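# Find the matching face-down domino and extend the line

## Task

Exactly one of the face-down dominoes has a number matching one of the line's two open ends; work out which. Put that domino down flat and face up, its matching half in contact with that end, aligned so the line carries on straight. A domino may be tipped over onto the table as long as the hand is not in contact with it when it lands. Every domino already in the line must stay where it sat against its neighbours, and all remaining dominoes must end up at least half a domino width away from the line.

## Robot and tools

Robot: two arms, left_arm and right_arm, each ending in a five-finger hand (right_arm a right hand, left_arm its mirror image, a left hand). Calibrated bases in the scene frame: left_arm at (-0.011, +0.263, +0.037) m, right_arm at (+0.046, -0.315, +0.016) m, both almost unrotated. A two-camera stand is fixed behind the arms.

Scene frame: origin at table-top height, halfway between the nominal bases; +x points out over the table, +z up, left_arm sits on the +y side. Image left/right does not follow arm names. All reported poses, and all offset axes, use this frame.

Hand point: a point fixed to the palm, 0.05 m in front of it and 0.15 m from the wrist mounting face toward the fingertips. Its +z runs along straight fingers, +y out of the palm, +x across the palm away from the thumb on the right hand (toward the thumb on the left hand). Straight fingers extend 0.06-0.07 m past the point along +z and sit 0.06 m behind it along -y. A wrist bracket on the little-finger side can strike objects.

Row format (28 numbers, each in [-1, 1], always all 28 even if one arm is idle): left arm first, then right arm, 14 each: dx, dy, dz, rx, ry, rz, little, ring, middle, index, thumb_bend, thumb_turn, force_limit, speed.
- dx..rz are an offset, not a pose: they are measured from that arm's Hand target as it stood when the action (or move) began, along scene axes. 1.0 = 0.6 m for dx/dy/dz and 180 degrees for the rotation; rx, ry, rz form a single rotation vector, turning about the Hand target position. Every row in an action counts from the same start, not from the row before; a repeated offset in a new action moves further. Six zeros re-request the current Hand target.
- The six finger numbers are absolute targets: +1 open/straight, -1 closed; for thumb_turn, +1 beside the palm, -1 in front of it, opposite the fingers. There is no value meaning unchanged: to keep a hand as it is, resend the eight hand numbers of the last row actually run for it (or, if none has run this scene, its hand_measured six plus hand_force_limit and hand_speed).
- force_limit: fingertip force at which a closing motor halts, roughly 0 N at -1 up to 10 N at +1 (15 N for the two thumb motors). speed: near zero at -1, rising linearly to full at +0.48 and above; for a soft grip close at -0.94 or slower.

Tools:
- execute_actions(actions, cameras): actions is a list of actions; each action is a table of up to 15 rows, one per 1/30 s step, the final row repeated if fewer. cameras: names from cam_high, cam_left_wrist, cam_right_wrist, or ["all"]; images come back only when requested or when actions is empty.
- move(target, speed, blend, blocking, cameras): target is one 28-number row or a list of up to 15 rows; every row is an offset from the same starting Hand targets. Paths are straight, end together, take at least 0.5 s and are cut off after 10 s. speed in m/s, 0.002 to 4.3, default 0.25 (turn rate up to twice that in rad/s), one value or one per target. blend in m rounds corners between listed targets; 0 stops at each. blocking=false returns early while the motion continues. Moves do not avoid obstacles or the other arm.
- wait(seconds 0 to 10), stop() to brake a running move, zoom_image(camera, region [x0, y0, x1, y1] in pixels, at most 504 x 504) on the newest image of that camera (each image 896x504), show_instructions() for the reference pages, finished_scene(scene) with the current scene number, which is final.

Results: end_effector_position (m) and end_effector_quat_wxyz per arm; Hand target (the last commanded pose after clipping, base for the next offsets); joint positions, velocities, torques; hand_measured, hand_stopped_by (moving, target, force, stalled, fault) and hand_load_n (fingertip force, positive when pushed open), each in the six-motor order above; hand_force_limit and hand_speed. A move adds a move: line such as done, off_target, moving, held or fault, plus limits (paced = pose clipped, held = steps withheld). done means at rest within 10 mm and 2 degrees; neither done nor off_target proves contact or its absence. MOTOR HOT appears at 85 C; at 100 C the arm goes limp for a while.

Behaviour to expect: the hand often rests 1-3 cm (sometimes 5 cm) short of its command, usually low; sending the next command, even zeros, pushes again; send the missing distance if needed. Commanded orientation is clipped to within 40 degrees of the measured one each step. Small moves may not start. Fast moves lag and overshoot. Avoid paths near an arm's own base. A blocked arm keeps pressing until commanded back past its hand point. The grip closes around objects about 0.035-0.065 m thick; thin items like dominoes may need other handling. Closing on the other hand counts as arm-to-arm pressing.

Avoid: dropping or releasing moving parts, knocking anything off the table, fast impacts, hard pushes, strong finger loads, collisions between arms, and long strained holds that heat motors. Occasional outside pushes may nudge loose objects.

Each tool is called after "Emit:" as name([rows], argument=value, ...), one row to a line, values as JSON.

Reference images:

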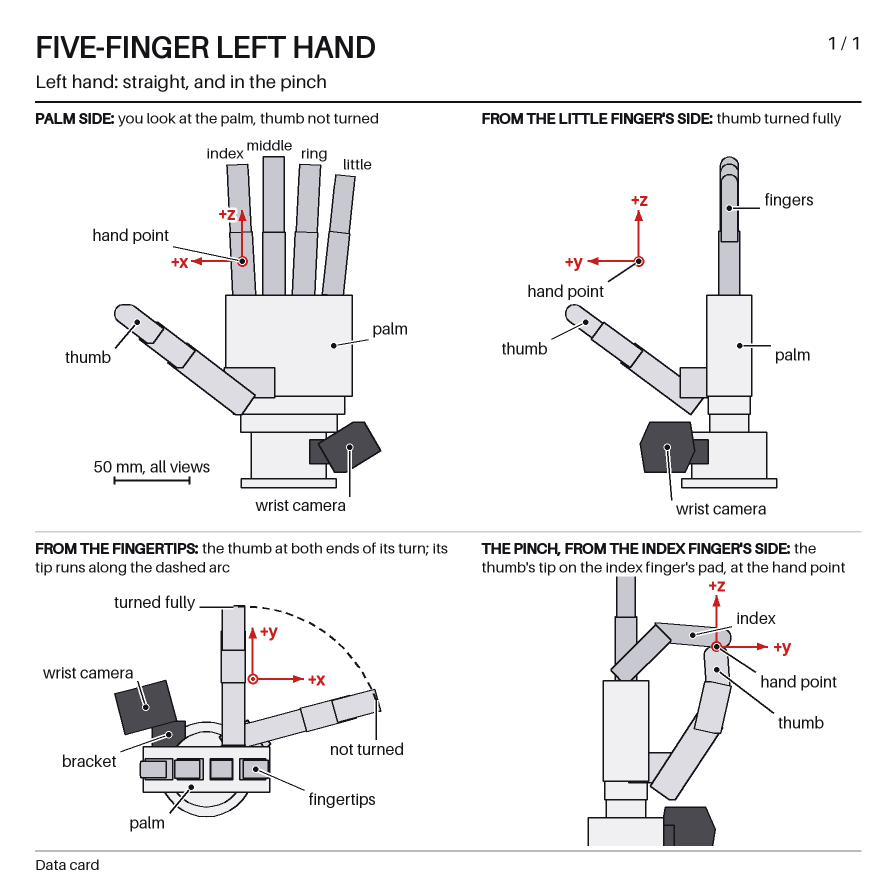

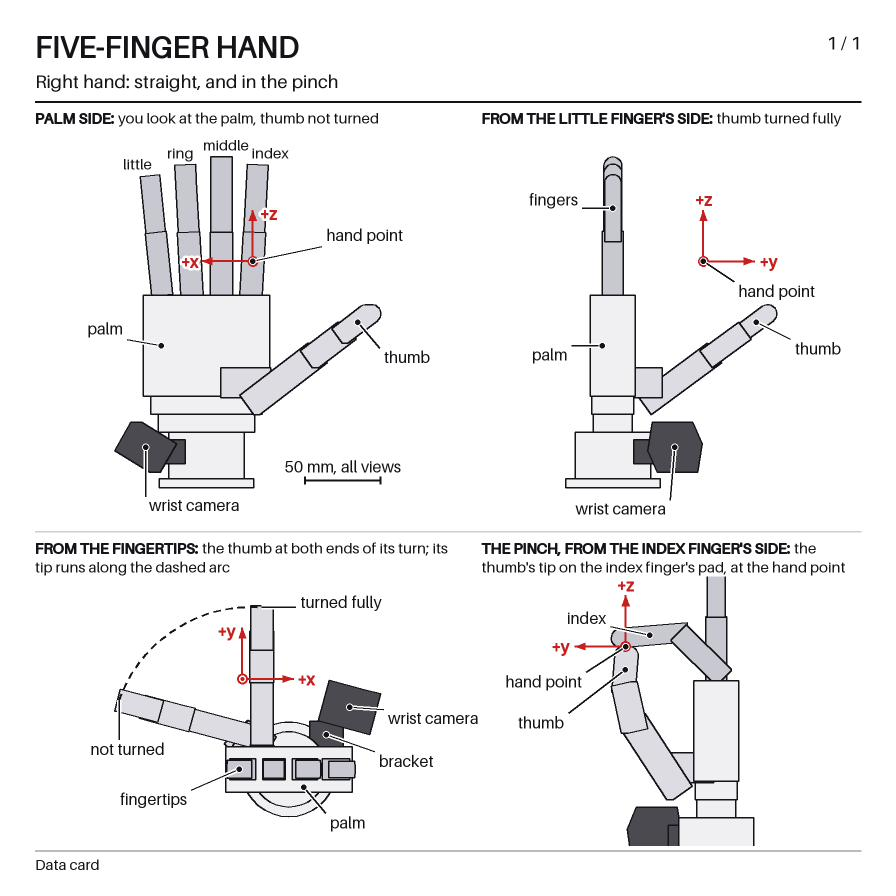

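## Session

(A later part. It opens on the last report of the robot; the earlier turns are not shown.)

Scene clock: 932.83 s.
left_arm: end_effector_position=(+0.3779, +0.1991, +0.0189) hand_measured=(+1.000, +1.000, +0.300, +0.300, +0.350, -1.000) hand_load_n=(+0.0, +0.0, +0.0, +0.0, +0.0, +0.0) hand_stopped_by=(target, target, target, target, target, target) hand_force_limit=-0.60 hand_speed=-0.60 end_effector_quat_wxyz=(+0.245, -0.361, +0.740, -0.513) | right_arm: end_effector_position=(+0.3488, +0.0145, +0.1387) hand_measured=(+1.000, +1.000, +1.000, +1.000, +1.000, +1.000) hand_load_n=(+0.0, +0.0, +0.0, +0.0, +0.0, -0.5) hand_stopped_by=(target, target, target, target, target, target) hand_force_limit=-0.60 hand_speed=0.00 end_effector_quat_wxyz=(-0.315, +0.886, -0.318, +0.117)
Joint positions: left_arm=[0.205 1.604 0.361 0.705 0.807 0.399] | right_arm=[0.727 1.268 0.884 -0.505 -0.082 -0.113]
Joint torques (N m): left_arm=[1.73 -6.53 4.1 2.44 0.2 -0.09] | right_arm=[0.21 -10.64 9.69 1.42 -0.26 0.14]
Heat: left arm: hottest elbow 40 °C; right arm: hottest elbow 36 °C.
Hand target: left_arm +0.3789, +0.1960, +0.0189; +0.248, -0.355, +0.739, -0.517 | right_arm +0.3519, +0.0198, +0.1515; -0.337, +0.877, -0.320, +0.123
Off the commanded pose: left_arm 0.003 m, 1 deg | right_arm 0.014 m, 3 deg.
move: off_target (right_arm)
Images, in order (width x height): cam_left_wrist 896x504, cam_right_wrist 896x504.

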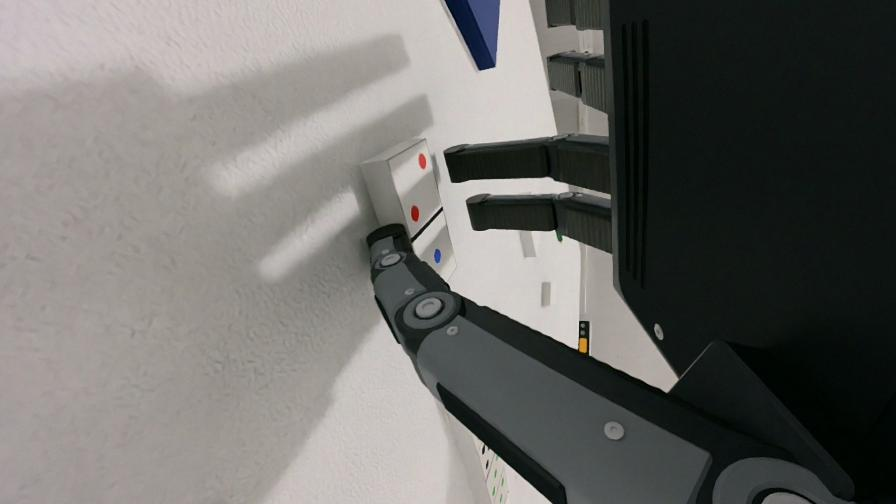

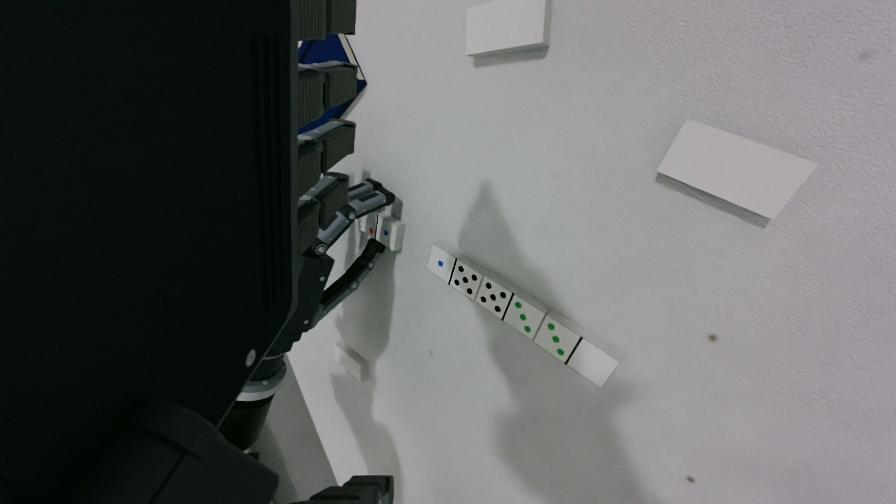

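Emit:
move([
  [0,0,0,0,0,0,1,1,-0.15,-0.15,0.35,-1,-0.6,-0.85,0,0,0,0,0,0,1,1,1,1,1,1,-0.6,0],
  [0,0,0.012,0,0,0,1,1,-0.15,-0.15,0.35,-1,-0.6,-0.85,0,0,0,0,0,0,1,1,1,1,1,1,-0.6,0],
  [-0.0283,-0.042,0.012,0,0,-0.008,1,1,-0.15,-0.15,0.35,-1,-0.6,-0.85,0,0,0,0,0,0,1,1,1,1,1,1,-0.6,0],
  [-0.0283,-0.042,0.002,0,0,-0.008,1,1,-0.15,-0.15,0.35,-1,-0.6,-0.85,0,0,0,0,0,0,1,1,1,1,1,1,-0.6,0],
], speed=0.06, cameras=["cam_left_wrist","cam_right_wrist"])

Emit:
zoom_image(camera="cam_right_wrist", region=[350, 195, 470, 295])

Scene clock: 942.93 s.
left_arm: end_effector_position=(+0.3612, +0.1741, +0.0194) hand_measured=(+1.000, +1.000, +0.038, +0.024, +0.350, -1.000) hand_load_n=(+0.0, +0.0, +1.5, +3.5, +4.0, -1.0) hand_stopped_by=(target, target, force, force, target, target) hand_force_limit=-0.60 hand_speed=-0.85 end_effector_quat_wxyz=(+0.241, -0.346, +0.747, -0.514) | right_arm: end_effector_position=(+0.3488, +0.0145, +0.1387) hand_measured=(+1.000, +1.000, +1.000, +1.000, +1.000, +1.000) hand_load_n=(+0.0, +0.0, +0.0, +0.0, +0.0, +0.0) hand_stopped_by=(target, target, target, target, target, target) hand_force_limit=-0.60 hand_speed=0.00 end_effector_quat_wxyz=(-0.315, +0.886, -0.318, +0.117)
Joint positions: left_arm=[0.134 1.576 0.312 0.748 0.769 0.379] | right_arm=[0.727 1.268 0.884 -0.505 -0.082 -0.113]
Joint torques (N m): left_arm=[1.67 -6.07 3.97 2.51 0.14 -0.17] | right_arm=[0.32 -10.64 9.7 1.44 -0.27 0.14]
Heat: left arm: hottest elbow 40 °C; right arm: hottest elbow 36 °C.
Hand target: left_arm +0.3620, +0.1708, +0.0201; +0.241, -0.345, +0.743, -0.520 | right_arm +0.3519, +0.0198, +0.1515; -0.337, +0.877, -0.320, +0.123
Off the commanded pose: left_arm 0.003 m, 1 deg | right_arm 0.014 m, 3 deg.
move: off_target (right_arm)
Images, in order (width x height): cam_left_wrist 896x504, cam_right_wrist 896x504.

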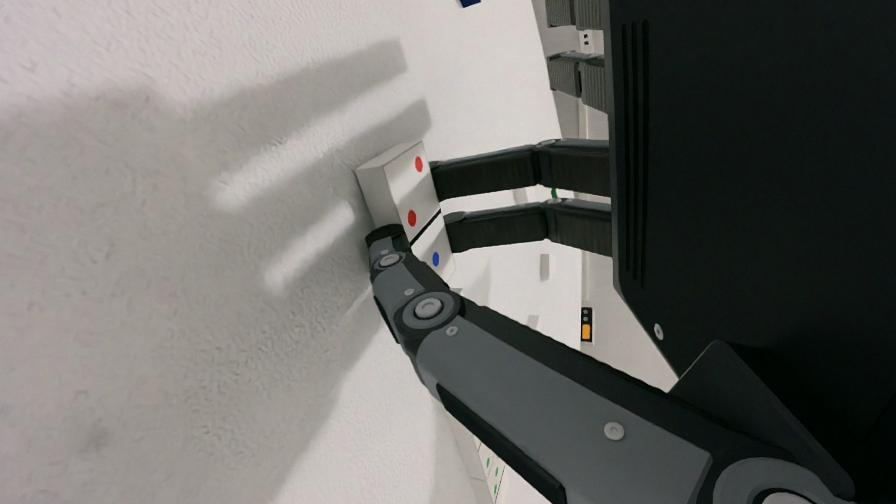

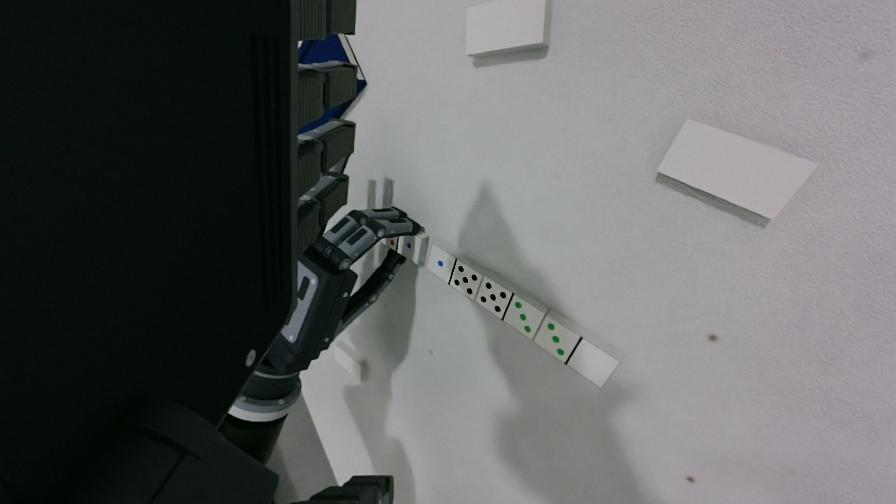

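Scaled by 4.200.

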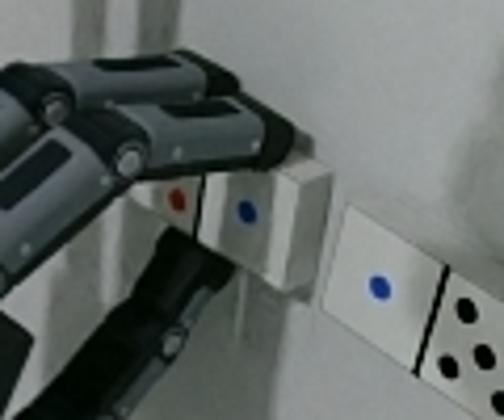

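Emit:
move([
  [0,0,0.006,0,0,0,1,1,-0.15,-0.15,0.35,-1,-0.6,-0.85,0,0,0,0,0,0,1,1,1,1,1,1,-0.6,0],
  [-0.0017,-0.0162,0.006,0,0,-0.022,1,1,-0.15,-0.15,0.35,-1,-0.6,-0.85,0,0,0,0,0,0,1,1,1,1,1,1,-0.6,0],
  [-0.0017,-0.0162,-0.001,0,0,-0.022,1,1,-0.15,-0.15,0.35,-1,-0.6,-0.85,0,0,0,0,0,0,1,1,1,1,1,1,-0.6,0],
], speed=0.05, cameras=["cam_left_wrist","cam_right_wrist"])

Emit:
zoom_image(camera="cam_right_wrist", region=[370, 210, 470, 295])

Scene clock: 965.47 s.
left_arm: end_effector_position=(+0.3525, +0.1634, +0.0189) hand_measured=(+1.000, +1.000, +0.038, +0.024, +0.350, -1.000) hand_load_n=(+0.0, +0.0, +2.0, +3.0, +2.5, -1.0) hand_stopped_by=(target, target, force, force, target, target) hand_force_limit=-0.60 hand_speed=-0.85 end_effector_quat_wxyz=(+0.219, -0.333, +0.752, -0.525) | right_arm: end_effector_position=(+0.3488, +0.0145, +0.1387) hand_measured=(+1.000, +1.000, +1.000, +1.000, +1.000, +1.000) hand_load_n=(+0.0, +0.0, +0.0, +0.0, +0.0, +0.0) hand_stopped_by=(target, target, target, target, target, target) hand_force_limit=-0.60 hand_speed=0.00 end_effector_quat_wxyz=(-0.315, +0.886, -0.318, +0.117)
Joint positions: left_arm=[0.121 1.577 0.312 0.728 0.81 0.387] | right_arm=[0.727 1.268 0.884 -0.505 -0.082 -0.113]
Joint torques (N m): left_arm=[1.67 -5.42 5.89 1.61 0.38 0.18] | right_arm=[0.21 -10.64 9.7 1.43 -0.27 0.14]
Heat: left arm: hottest elbow 38 °C; right arm: hottest elbow 36 °C.
Hand target: left_arm +0.3609, +0.1610, +0.0194; +0.223, -0.319, +0.755, -0.528 | right_arm +0.3519, +0.0198, +0.1515; -0.337, +0.877, -0.320, +0.123
Off the commanded pose: left_arm 0.009 m, 2 deg | right_arm 0.014 m, 3 deg.
move: off_target (right_arm)
Images, in order (width x height): cam_left_wrist 896x504, cam_right_wrist 896x504.

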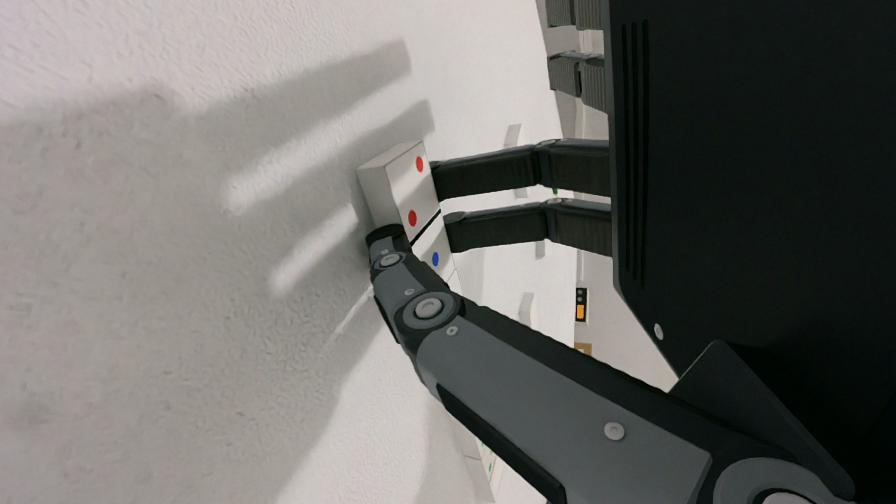

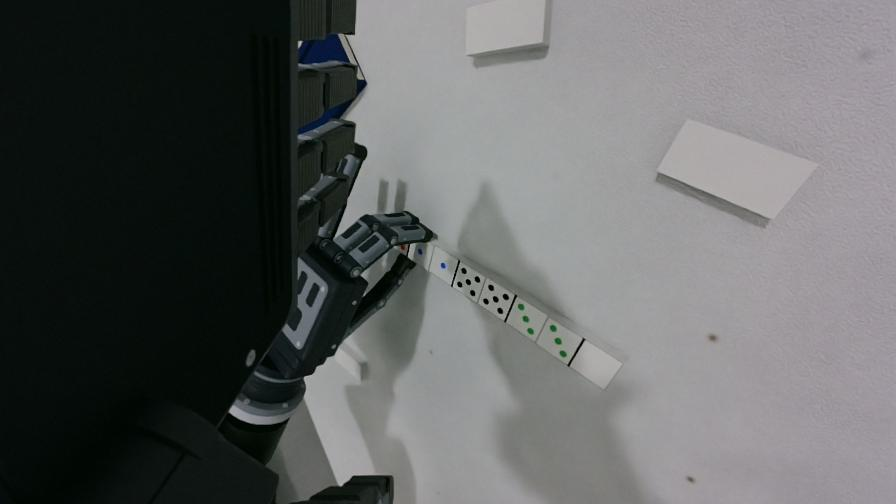

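Scaled by 5.040.

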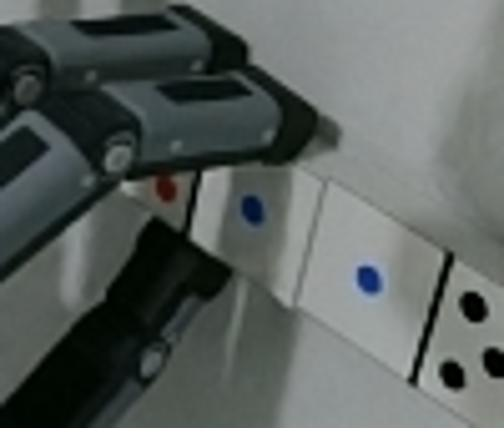

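Emit:
zoom_image(camera="cam_right_wrist", region=[400, 235, 450, 285])

Scaled by 10.080.

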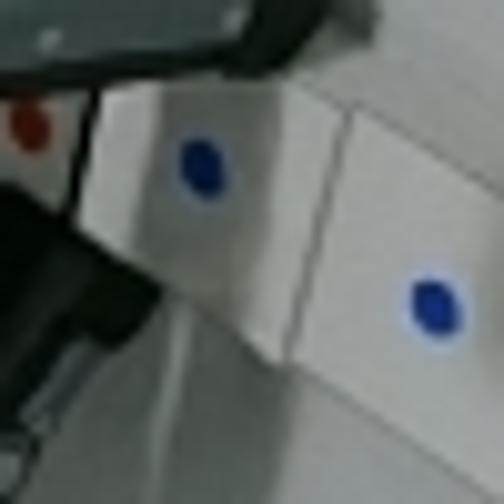

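Emit:
zoom_image(camera="cam_right_wrist", region=[400, 230, 640, 400])

Scaled by 2.100.

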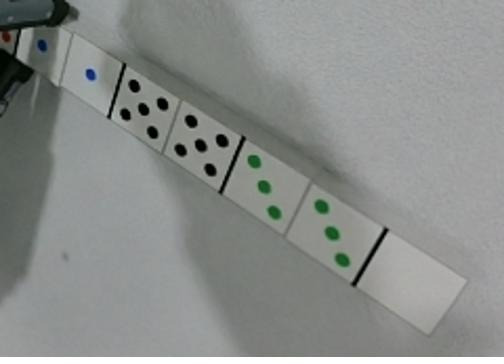

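Emit:
move([
  [0,0,0,0,0,0,1,1,0.3,0.3,0.5,-1,-0.6,-0.75,0,0,0,0,0,0,1,1,1,1,1,1,-0.6,0],
], speed=0.05, cameras=["cam_right_wrist"])

Emit:
zoom_image(camera="cam_right_wrist", region=[370, 210, 470, 295])

Scene clock: 985.90 s.
left_arm: end_effector_position=(+0.3553, +0.1608, +0.0218) hand_measured=(+1.000, +1.000, +0.300, +0.300, +0.498, -1.000) hand_load_n=(+0.0, +0.0, +0.0, +0.0, -4.5, -1.0) hand_stopped_by=(target, target, target, target, target, target) hand_force_limit=-0.60 hand_speed=-0.75 end_effector_quat_wxyz=(+0.217, -0.328, +0.751, -0.530) | right_arm: end_effector_position=(+0.3488, +0.0145, +0.1387) hand_measured=(+1.000, +1.000, +1.000, +1.000, +1.000, +1.000) hand_load_n=(+0.0, +0.0, +0.5, +0.0, +0.0, +0.0) hand_stopped_by=(target, target, target, target, target, target) hand_force_limit=-0.60 hand_speed=0.00 end_effector_quat_wxyz=(-0.315, +0.886, -0.318, +0.117)
Joint positions: left_arm=[0.118 1.579 0.321 0.728 0.822 0.382] | right_arm=[0.727 1.268 0.884 -0.505 -0.082 -0.113]
Joint torques (N m): left_arm=[1.79 -5.66 5.23 1.63 0.13 0.17] | right_arm=[0.26 -10.7 9.69 1.42 -0.26 0.14]
Heat: left arm: hottest elbow 38 °C; right arm: hottest elbow 36 °C.
Hand target: left_arm +0.3609, +0.1611, +0.0195; +0.223, -0.319, +0.755, -0.528 | right_arm +0.3519, +0.0198, +0.1515; -0.337, +0.877, -0.320, +0.123
Off the commanded pose: left_arm 0.006 m, 1 deg | right_arm 0.014 m, 3 deg.
move: off_target (right_arm)
Images, in order (width x height): cam_right_wrist 896x504.

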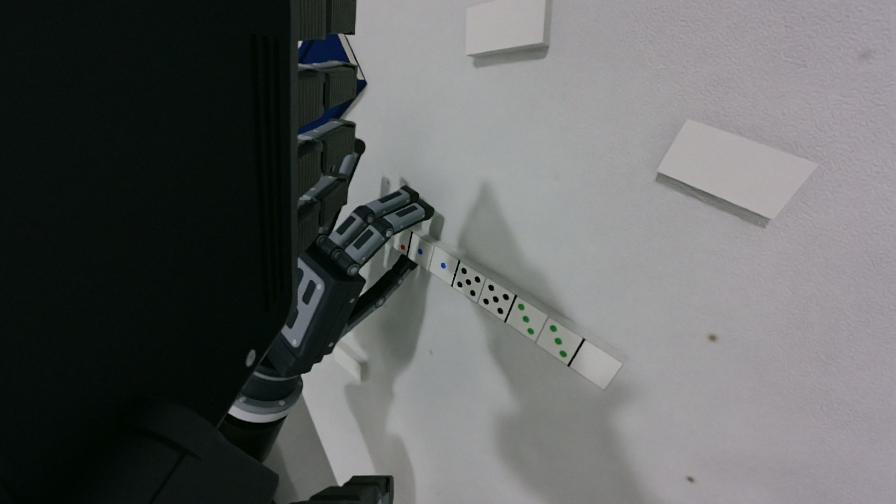

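Scaled by 5.040.

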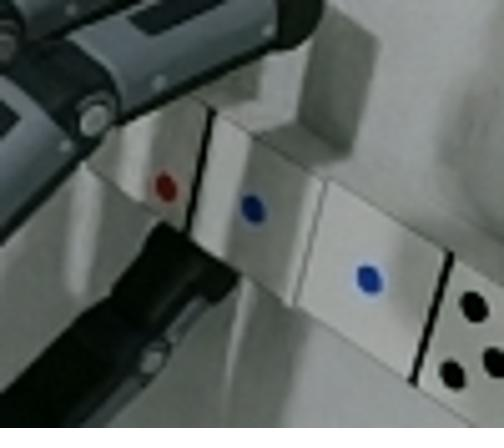

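Emit:
move([
  [0,0,0.03,0,0,0,1,1,0.3,0.3,0.5,-1,-0.6,-0.75,0,0,0,0,0,0,1,1,1,1,1,1,-0.6,0],
  [0,0,0.17,0,0,0,1,1,0.3,0.3,0.5,-1,-0.6,-0.75,0,0,0,0,0,0,1,1,1,1,1,1,-0.6,0],
], speed=[0.05,0.15], blend=[0.01,0], cameras=["cam_right_wrist","cam_left_wrist"])

Emit:
zoom_image(camera="cam_right_wrist", region=[370, 210, 470, 310])

Emit:
zoom_image(camera="cam_right_wrist", region=[450, 250, 550, 350])

Scene clock: 999.03 s.
left_arm: end_effector_position=(+0.3396, +0.1597, +0.0989) hand_measured=(+1.000, +1.000, +0.300, +0.300, +0.498, -1.000) hand_load_n=(-0.5, +0.0, +0.0, +0.0, +0.0, +0.0) hand_stopped_by=(target, target, target, target, target, target) hand_force_limit=-0.60 hand_speed=-0.75 end_effector_quat_wxyz=(+0.200, -0.342, +0.756, -0.522) | right_arm: end_effector_position=(+0.3488, +0.0145, +0.1387) hand_measured=(+1.000, +1.000, +1.000, +1.000, +1.000, +1.000) hand_load_n=(+0.0, +0.0, +0.0, +0.0, +0.0, +0.0) hand_stopped_by=(target, target, target, target, target, target) hand_force_limit=-0.60 hand_speed=0.00 end_effector_quat_wxyz=(-0.315, +0.886, -0.318, +0.117)
Joint positions: left_arm=[0.118 1.175 0.366 0.228 0.816 0.387] | right_arm=[0.727 1.268 0.884 -0.505 -0.082 -0.113]
Joint torques (N m): left_arm=[1.9 -5.48 11.73 0.92 0.18 0.16] | right_arm=[0.26 -10.64 9.7 1.43 -0.26 0.14]
Heat: left arm: hottest elbow 38 °C; right arm: hottest elbow 36 °C.
Hand target: left_arm +0.3610, +0.1611, +0.1215; +0.223, -0.319, +0.755, -0.528 | right_arm +0.3519, +0.0198, +0.1515; -0.337, +0.877, -0.320, +0.123
Off the commanded pose: left_arm 0.031 m, 4 deg | right_arm 0.014 m, 3 deg.
move: off_target (left_arm, right_arm); blend cut to 0.009 m at target 1
Images, in order (width x height): cam_left_wrist 896x504, cam_right_wrist 896x504.

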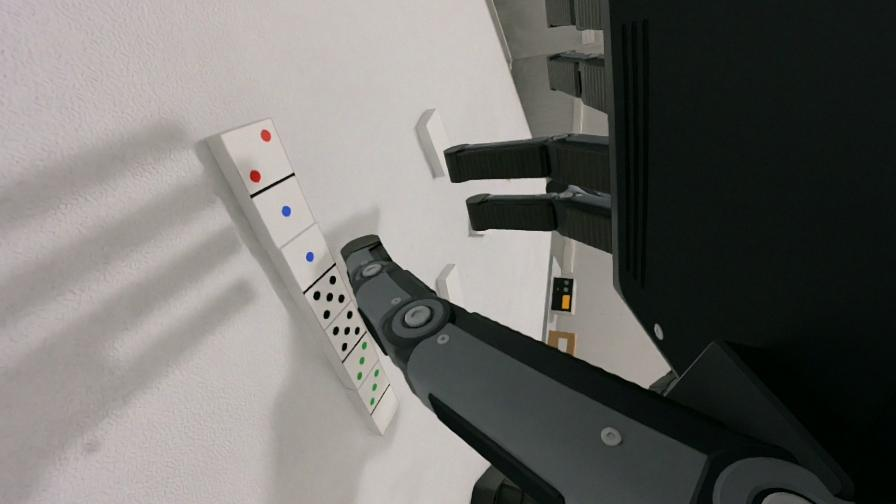

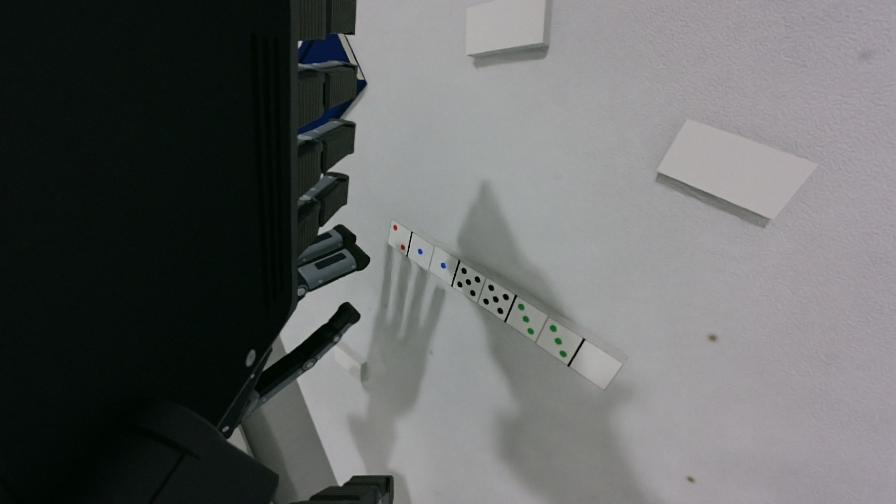

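Scaled by 5.040.

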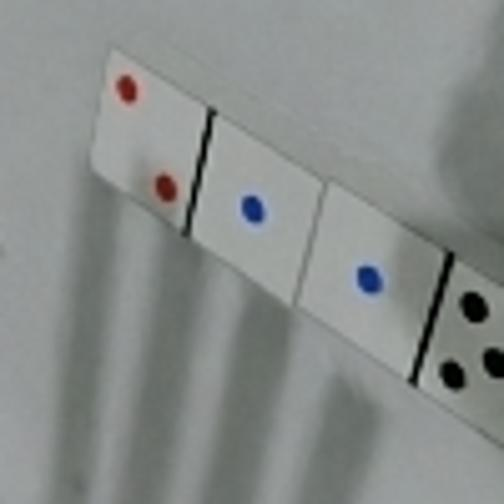

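Scaled by 5.040.

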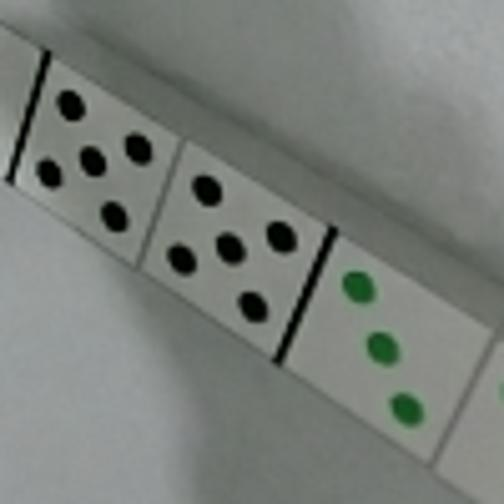

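Emit:
zoom_image(camera="cam_left_wrist", region=[200, 110, 300, 210])

Emit:
zoom_image(camera="cam_left_wrist", region=[250, 200, 350, 300])

Emit:
zoom_image(camera="cam_left_wrist", region=[290, 260, 410, 440])

Scaled by 5.040.

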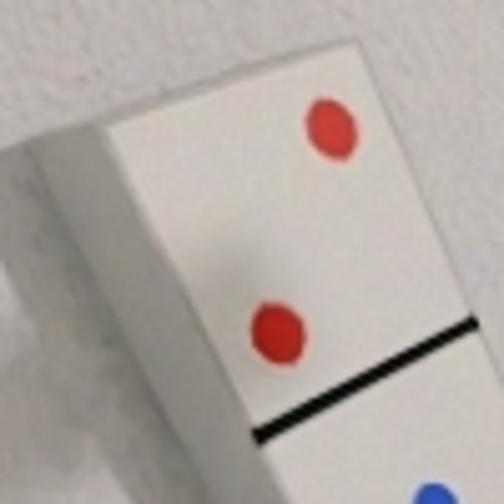

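Scaled by 5.040.

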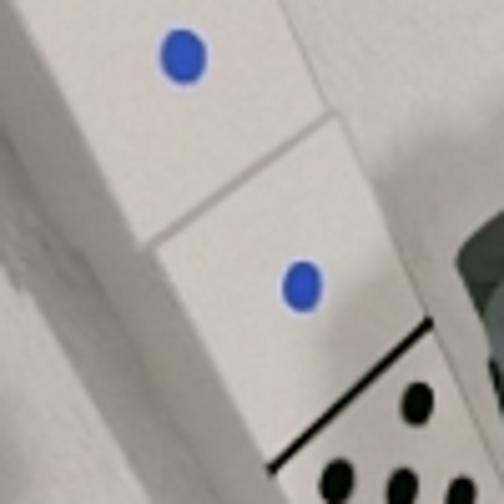

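Scaled by 2.800.

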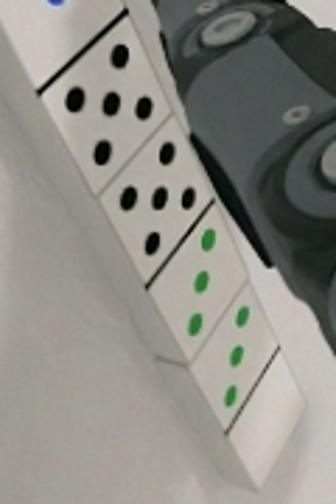

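Emit:
zoom_image(camera="cam_left_wrist", region=[270, 220, 320, 270])

Emit:
zoom_image(camera="cam_left_wrist", region=[315, 285, 365, 335])

Emit:
zoom_image(camera="cam_right_wrist", region=[415, 230, 465, 280])

Emit:
zoom_image(camera="cam_right_wrist", region=[465, 265, 515, 315])

Scaled by 10.080.

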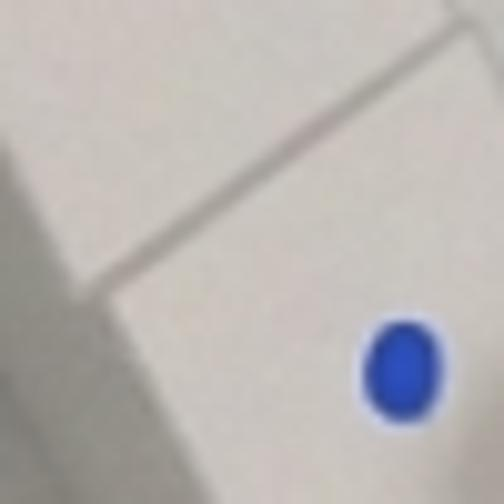

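Scaled by 10.080.

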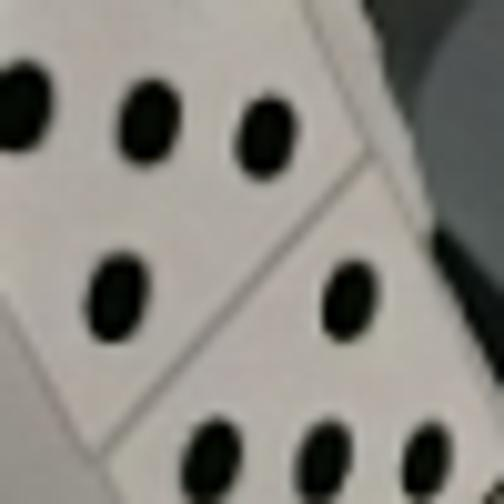

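Scaled by 10.080.

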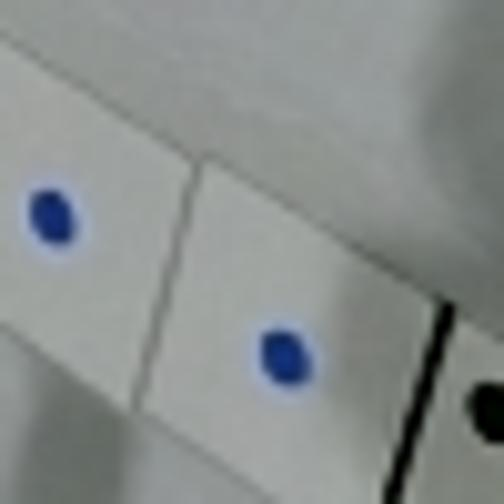

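Scaled by 10.080.

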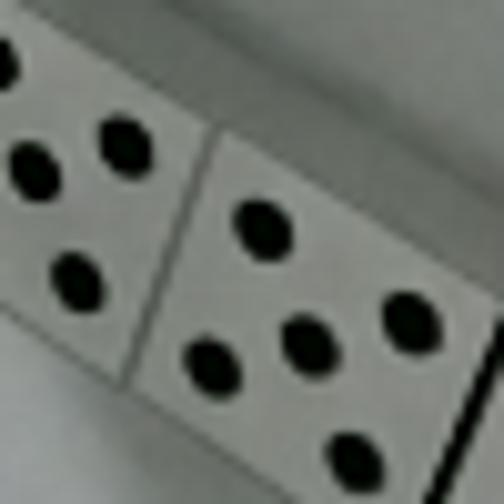

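Emit:
move([
  [0.0207,0.0497,-0.1275,0,0,0,1,1,1,0.0,0.35,-1,-0.6,-0.3,0,0,0,0,0,0,1,1,1,1,1,1,-0.6,0],
], speed=0.15, cameras=["cam_right_wrist","cam_left_wrist"])

Emit:
zoom_image(camera="cam_right_wrist", region=[340, 190, 460, 290])

Scene clock: 1052.20 s.
left_arm: end_effector_position=(+0.3552, +0.1852, +0.0374) hand_measured=(+1.000, +1.000, +1.000, +0.000, +0.350, -1.000) hand_load_n=(+0.0, +0.0, +0.0, +0.0, +0.5, +0.0) hand_stopped_by=(target, target, target, target, target, target) hand_force_limit=-0.60 hand_speed=-0.30 end_effector_quat_wxyz=(+0.201, -0.338, +0.756, -0.524) | right_arm: end_effector_position=(+0.3488, +0.0145, +0.1387) hand_measured=(+1.000, +1.000, +1.000, +1.000, +1.000, +1.000) hand_load_n=(+0.0, +0.0, +0.0, +0.0, +0.0, +0.0) hand_stopped_by=(target, target, target, target, target, target) hand_force_limit=-0.60 hand_speed=0.00 end_effector_quat_wxyz=(-0.315, +0.886, -0.318, +0.117)
Joint positions: left_arm=[0.202 1.482 0.366 0.486 0.891 0.462] | right_arm=[0.727 1.268 0.884 -0.505 -0.082 -0.113]
Joint torques (N m): left_arm=[2.78 -5.89 7.71 2.28 0.45 0.16] | right_arm=[0.38 -10.7 9.7 1.43 -0.26 0.14]
Heat: left arm: hottest elbow 41 °C; right arm: hottest elbow 36 °C.
Hand target: left_arm +0.3734, +0.1909, +0.0450; +0.223, -0.319, +0.755, -0.528 | right_arm +0.3519, +0.0198, +0.1515; -0.337, +0.877, -0.320, +0.123
Off the commanded pose: left_arm 0.021 m, 3 deg | right_arm 0.014 m, 3 deg.
move: off_target (left_arm, right_arm)
Images, in order (width x height): cam_left_wrist 896x504, cam_right_wrist 896x504.

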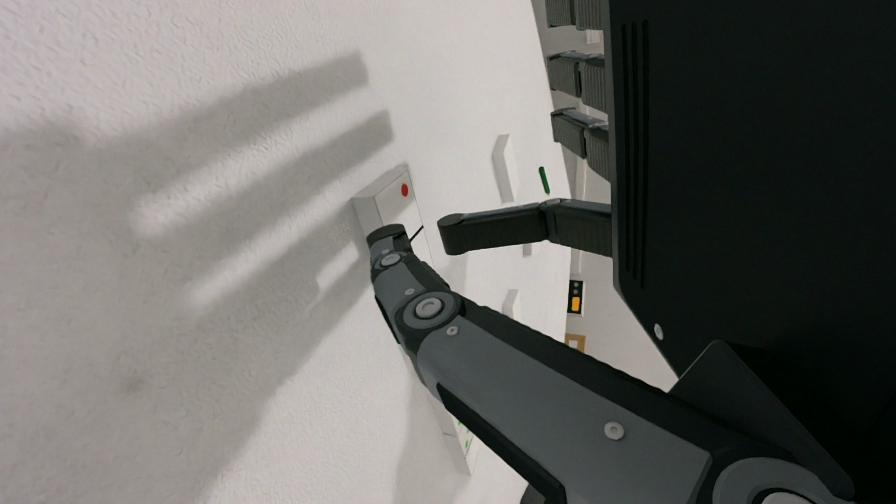

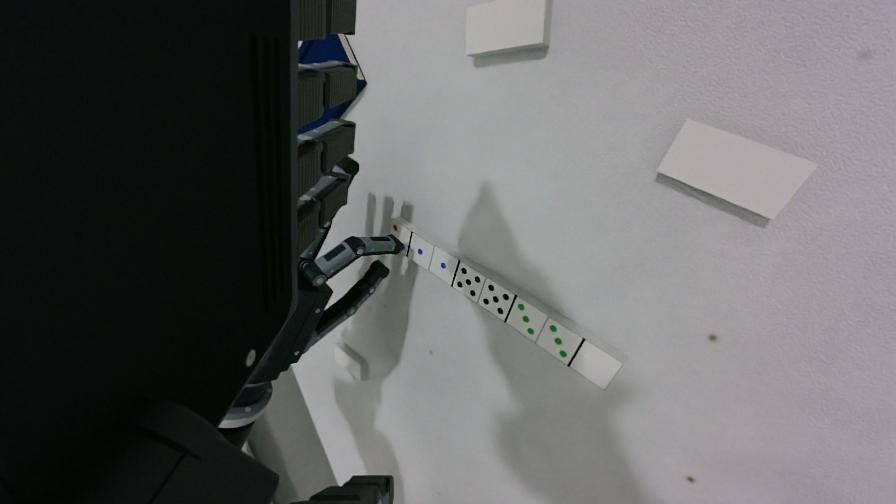

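Scaled by 4.200.

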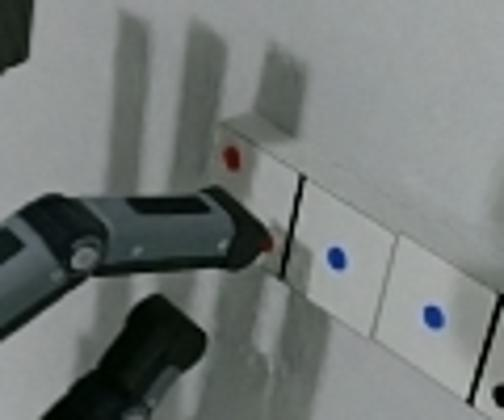

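Emit:
move([
  [0.03,0.02,0.01,0,0,0,1,1,1,0.0,0.35,-1,-0.6,-0.3,0,0,0,0,0,0,1,1,1,1,1,1,-0.6,0],
], speed=0.15, cameras=["cam_left_wrist"])

Scene clock: 1057.63 s.
left_arm: end_effector_position=(+0.3750, +0.1971, +0.0446) hand_measured=(+1.000, +1.000, +1.000, +0.000, +0.350, -1.000) hand_load_n=(+0.0, +0.0, +0.0, +0.0, +0.0, +0.0) hand_stopped_by=(target, target, target, target, target, target) hand_force_limit=-0.60 hand_speed=-0.30 end_effector_quat_wxyz=(+0.211, -0.332, +0.754, -0.527) | right_arm: end_effector_position=(+0.3488, +0.0145, +0.1387) hand_measured=(+1.000, +1.000, +1.000, +1.000, +1.000, +1.000) hand_load_n=(+0.0, +0.0, +0.0, +0.0, -0.5, +0.0) hand_stopped_by=(target, target, target, target, target, target) hand_force_limit=-0.60 hand_speed=0.00 end_effector_quat_wxyz=(-0.315, +0.886, -0.318, +0.117)
Joint positions: left_arm=[0.228 1.501 0.417 0.463 0.911 0.48] | right_arm=[0.727 1.268 0.884 -0.505 -0.082 -0.113]
Joint torques (N m): left_arm=[2.67 -6.3 8.69 0.83 0.48 0.2] | right_arm=[0.26 -10.7 9.7 1.43 -0.26 0.14]
Heat: left arm: hottest elbow 41 °C; right arm: hottest elbow 36 °C.
Hand target: left_arm +0.3914, +0.2029, +0.0510; +0.223, -0.319, +0.755, -0.528 | right_arm +0.3519, +0.0198, +0.1515; -0.337, +0.877, -0.320, +0.123
Off the commanded pose: left_arm 0.019 m, 2 deg | right_arm 0.014 m, 3 deg.
move: off_target (left_arm, right_arm)
Images, in order (width x height): cam_left_wrist 896x504.

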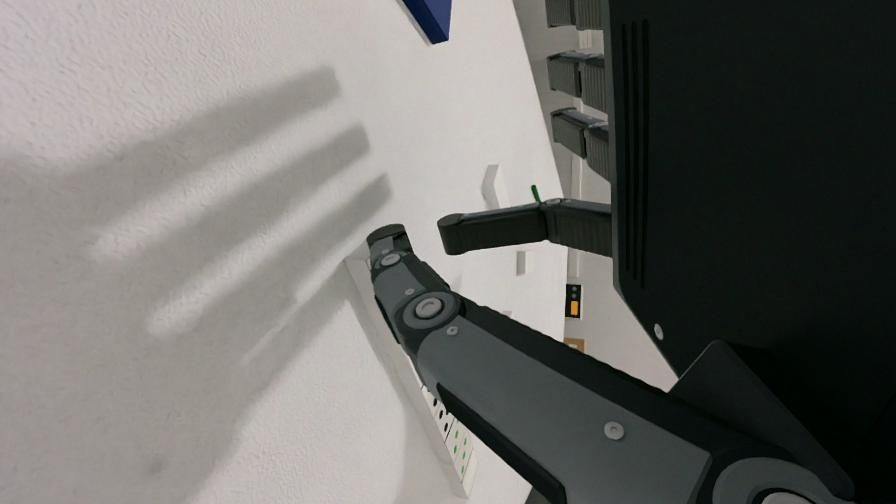

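Emit:
move([
  [0.0,0.0,-0.04,0,0,0,1,1,1,0.0,0.35,-1,-0.6,-0.3,0,0,0,0,0,0,1,1,1,1,1,1,-0.6,0],
], speed=0.08, cameras=["cam_left_wrist","cam_right_wrist"])

Emit:
zoom_image(camera="cam_right_wrist", region=[340, 190, 460, 290])

Scene clock: 1063.93 s.
left_arm: end_effector_position=(+0.3747, +0.1962, +0.0239) hand_measured=(+1.000, +1.000, +1.000, +0.000, +0.350, -1.000) hand_load_n=(+0.0, +0.0, +0.0, -0.5, +0.0, +0.0) hand_stopped_by=(target, target, target, target, target, target) hand_force_limit=-0.60 hand_speed=-0.30 end_effector_quat_wxyz=(+0.203, -0.334, +0.755, -0.527) | right_arm: end_effector_position=(+0.3488, +0.0145, +0.1387) hand_measured=(+1.000, +1.000, +1.000, +1.000, +1.000, +1.000) hand_load_n=(+0.0, +0.0, +0.0, +0.0, +0.0, +0.0) hand_stopped_by=(target, target, target, target, target, target) hand_force_limit=-0.60 hand_speed=0.00 end_effector_quat_wxyz=(-0.315, +0.886, -0.318, +0.117)
Joint positions: left_arm=[0.228 1.588 0.417 0.533 0.919 0.483] | right_arm=[0.727 1.268 0.884 -0.505 -0.082 -0.113]
Joint torques (N m): left_arm=[2.78 -6.3 7.15 2.14 0.22 0.17] | right_arm=[0.26 -10.7 9.7 1.44 -0.26 0.14]
Heat: left arm: hottest elbow 41 °C; right arm: hottest elbow 36 °C.
Hand target: left_arm +0.3914, +0.2029, +0.0270; +0.223, -0.319, +0.755, -0.528 | right_arm +0.3519, +0.0198, +0.1515; -0.337, +0.877, -0.320, +0.123
Off the commanded pose: left_arm 0.018 m, 3 deg | right_arm 0.014 m, 3 deg.
move: off_target (left_arm, right_arm)
Images, in order (width x height): cam_left_wrist 896x504, cam_right_wrist 896x504.

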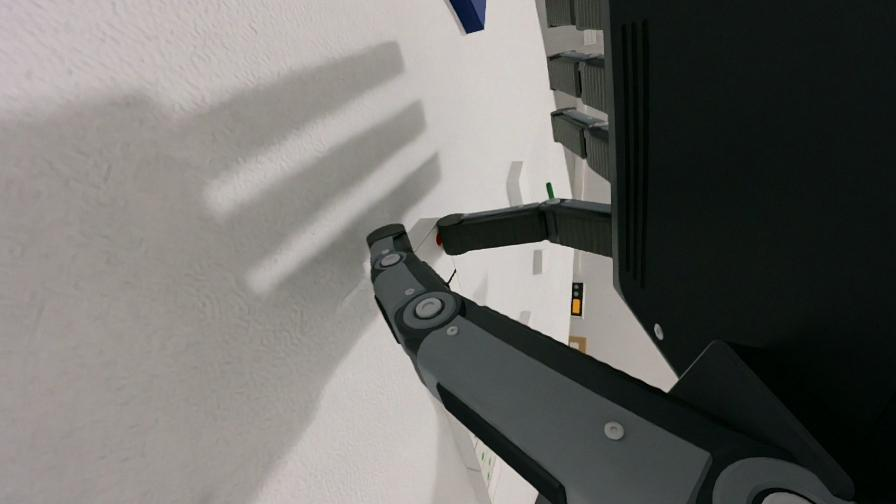

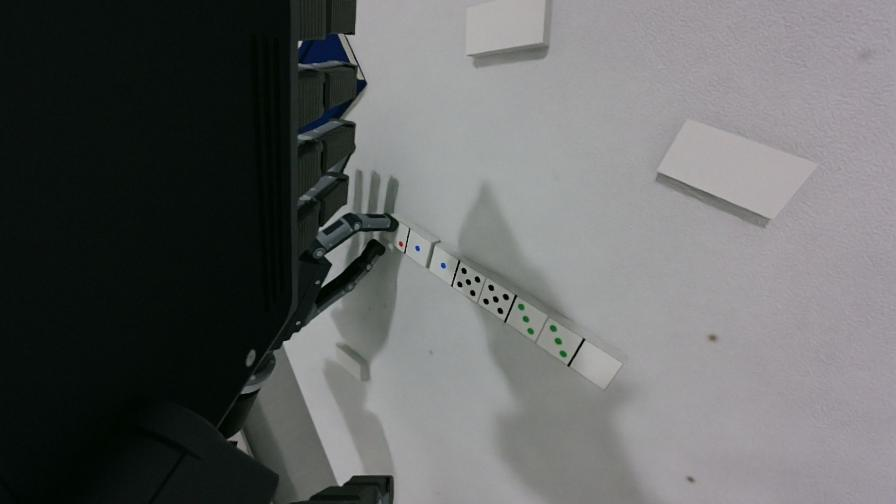

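Scaled by 4.200.

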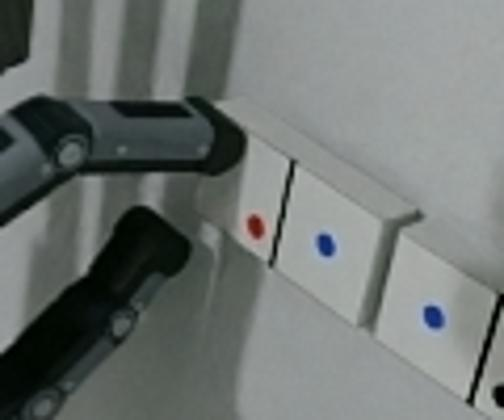

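Emit:
move([
  [0.0,0.0,0.03,0,0,0,1,1,1,0.0,0.35,-1,-0.6,-0.3,0,0,0,0,0,0,1,1,1,1,1,1,-0.6,0],
  [0.02,0.022,0.03,0,0,0,1,1,1,0.0,0.35,-1,-0.6,-0.3,0,0,0,0,0,0,1,1,1,1,1,1,-0.6,0],
], speed=0.1, cameras=["cam_right_wrist"])

Emit:
zoom_image(camera="cam_right_wrist", region=[340, 190, 460, 290])

Scene clock: 1078.23 s.
left_arm: end_effector_position=(+0.3878, +0.2101, +0.0384) hand_measured=(+1.000, +1.000, +1.000, +0.000, +0.350, -1.000) hand_load_n=(+0.0, -0.5, +0.0, +0.0, +0.0, +0.0) hand_stopped_by=(target, target, target, target, target, target) hand_force_limit=-0.60 hand_speed=-0.30 end_effector_quat_wxyz=(+0.211, -0.332, +0.753, -0.527) | right_arm: end_effector_position=(+0.3488, +0.0145, +0.1387) hand_measured=(+1.000, +1.000, +1.000, +1.000, +1.000, +1.000) hand_load_n=(+0.0, +0.0, +0.0, +0.0, -0.5, -0.5) hand_stopped_by=(target, target, target, target, target, target) hand_force_limit=-0.60 hand_speed=0.00 end_effector_quat_wxyz=(-0.315, +0.886, -0.318, +0.117)
Joint positions: left_arm=[0.258 1.555 0.459 0.45 0.936 0.509] | right_arm=[0.727 1.268 0.884 -0.505 -0.082 -0.113]
Joint torques (N m): left_arm=[2.67 -7.06 8.4 0.84 0.5 0.19] | right_arm=[0.21 -10.7 9.69 1.43 -0.26 0.14]
Heat: left arm: hottest elbow 41 °C; right arm: hottest elbow 36 °C.
Hand target: left_arm +0.4033, +0.2161, +0.0450; +0.223, -0.320, +0.755, -0.528 | right_arm +0.3519, +0.0198, +0.1515; -0.337, +0.877, -0.320, +0.123
Off the commanded pose: left_arm 0.018 m, 2 deg | right_arm 0.014 m, 3 deg.
move: off_target (left_arm, right_arm)
Images, in order (width x height): cam_right_wrist 896x504.

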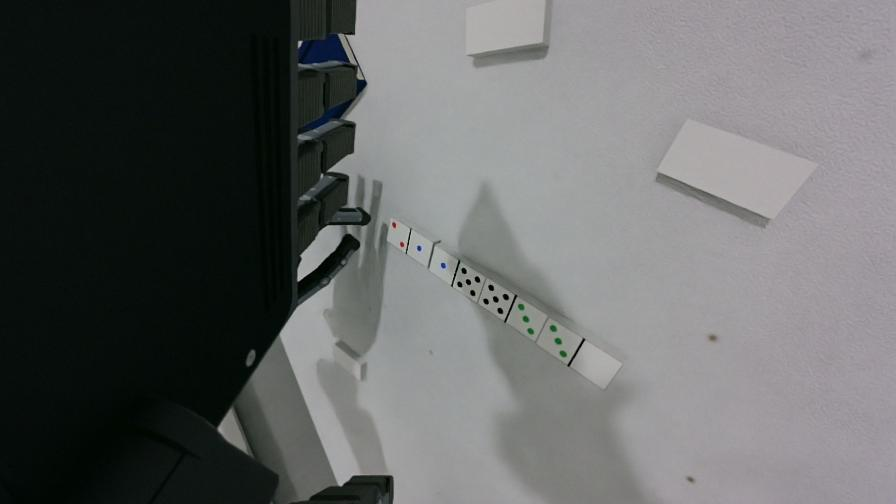

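Scaled by 4.200.

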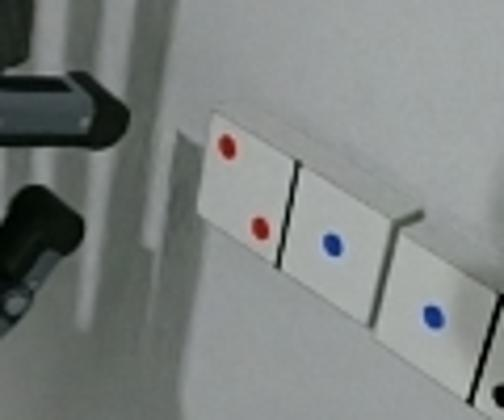

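Emit:
zoom_image(camera="cam_right_wrist", region=[380, 205, 470, 295])

Scaled by 5.600.

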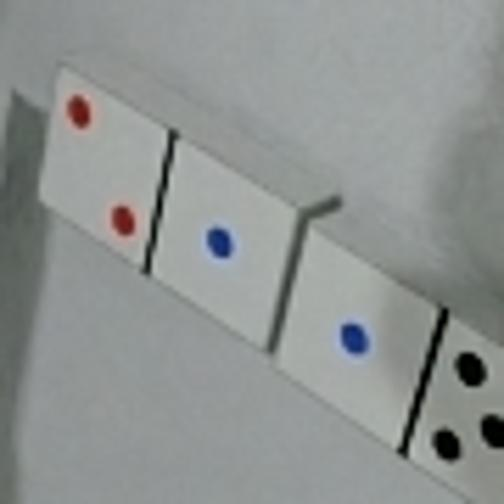

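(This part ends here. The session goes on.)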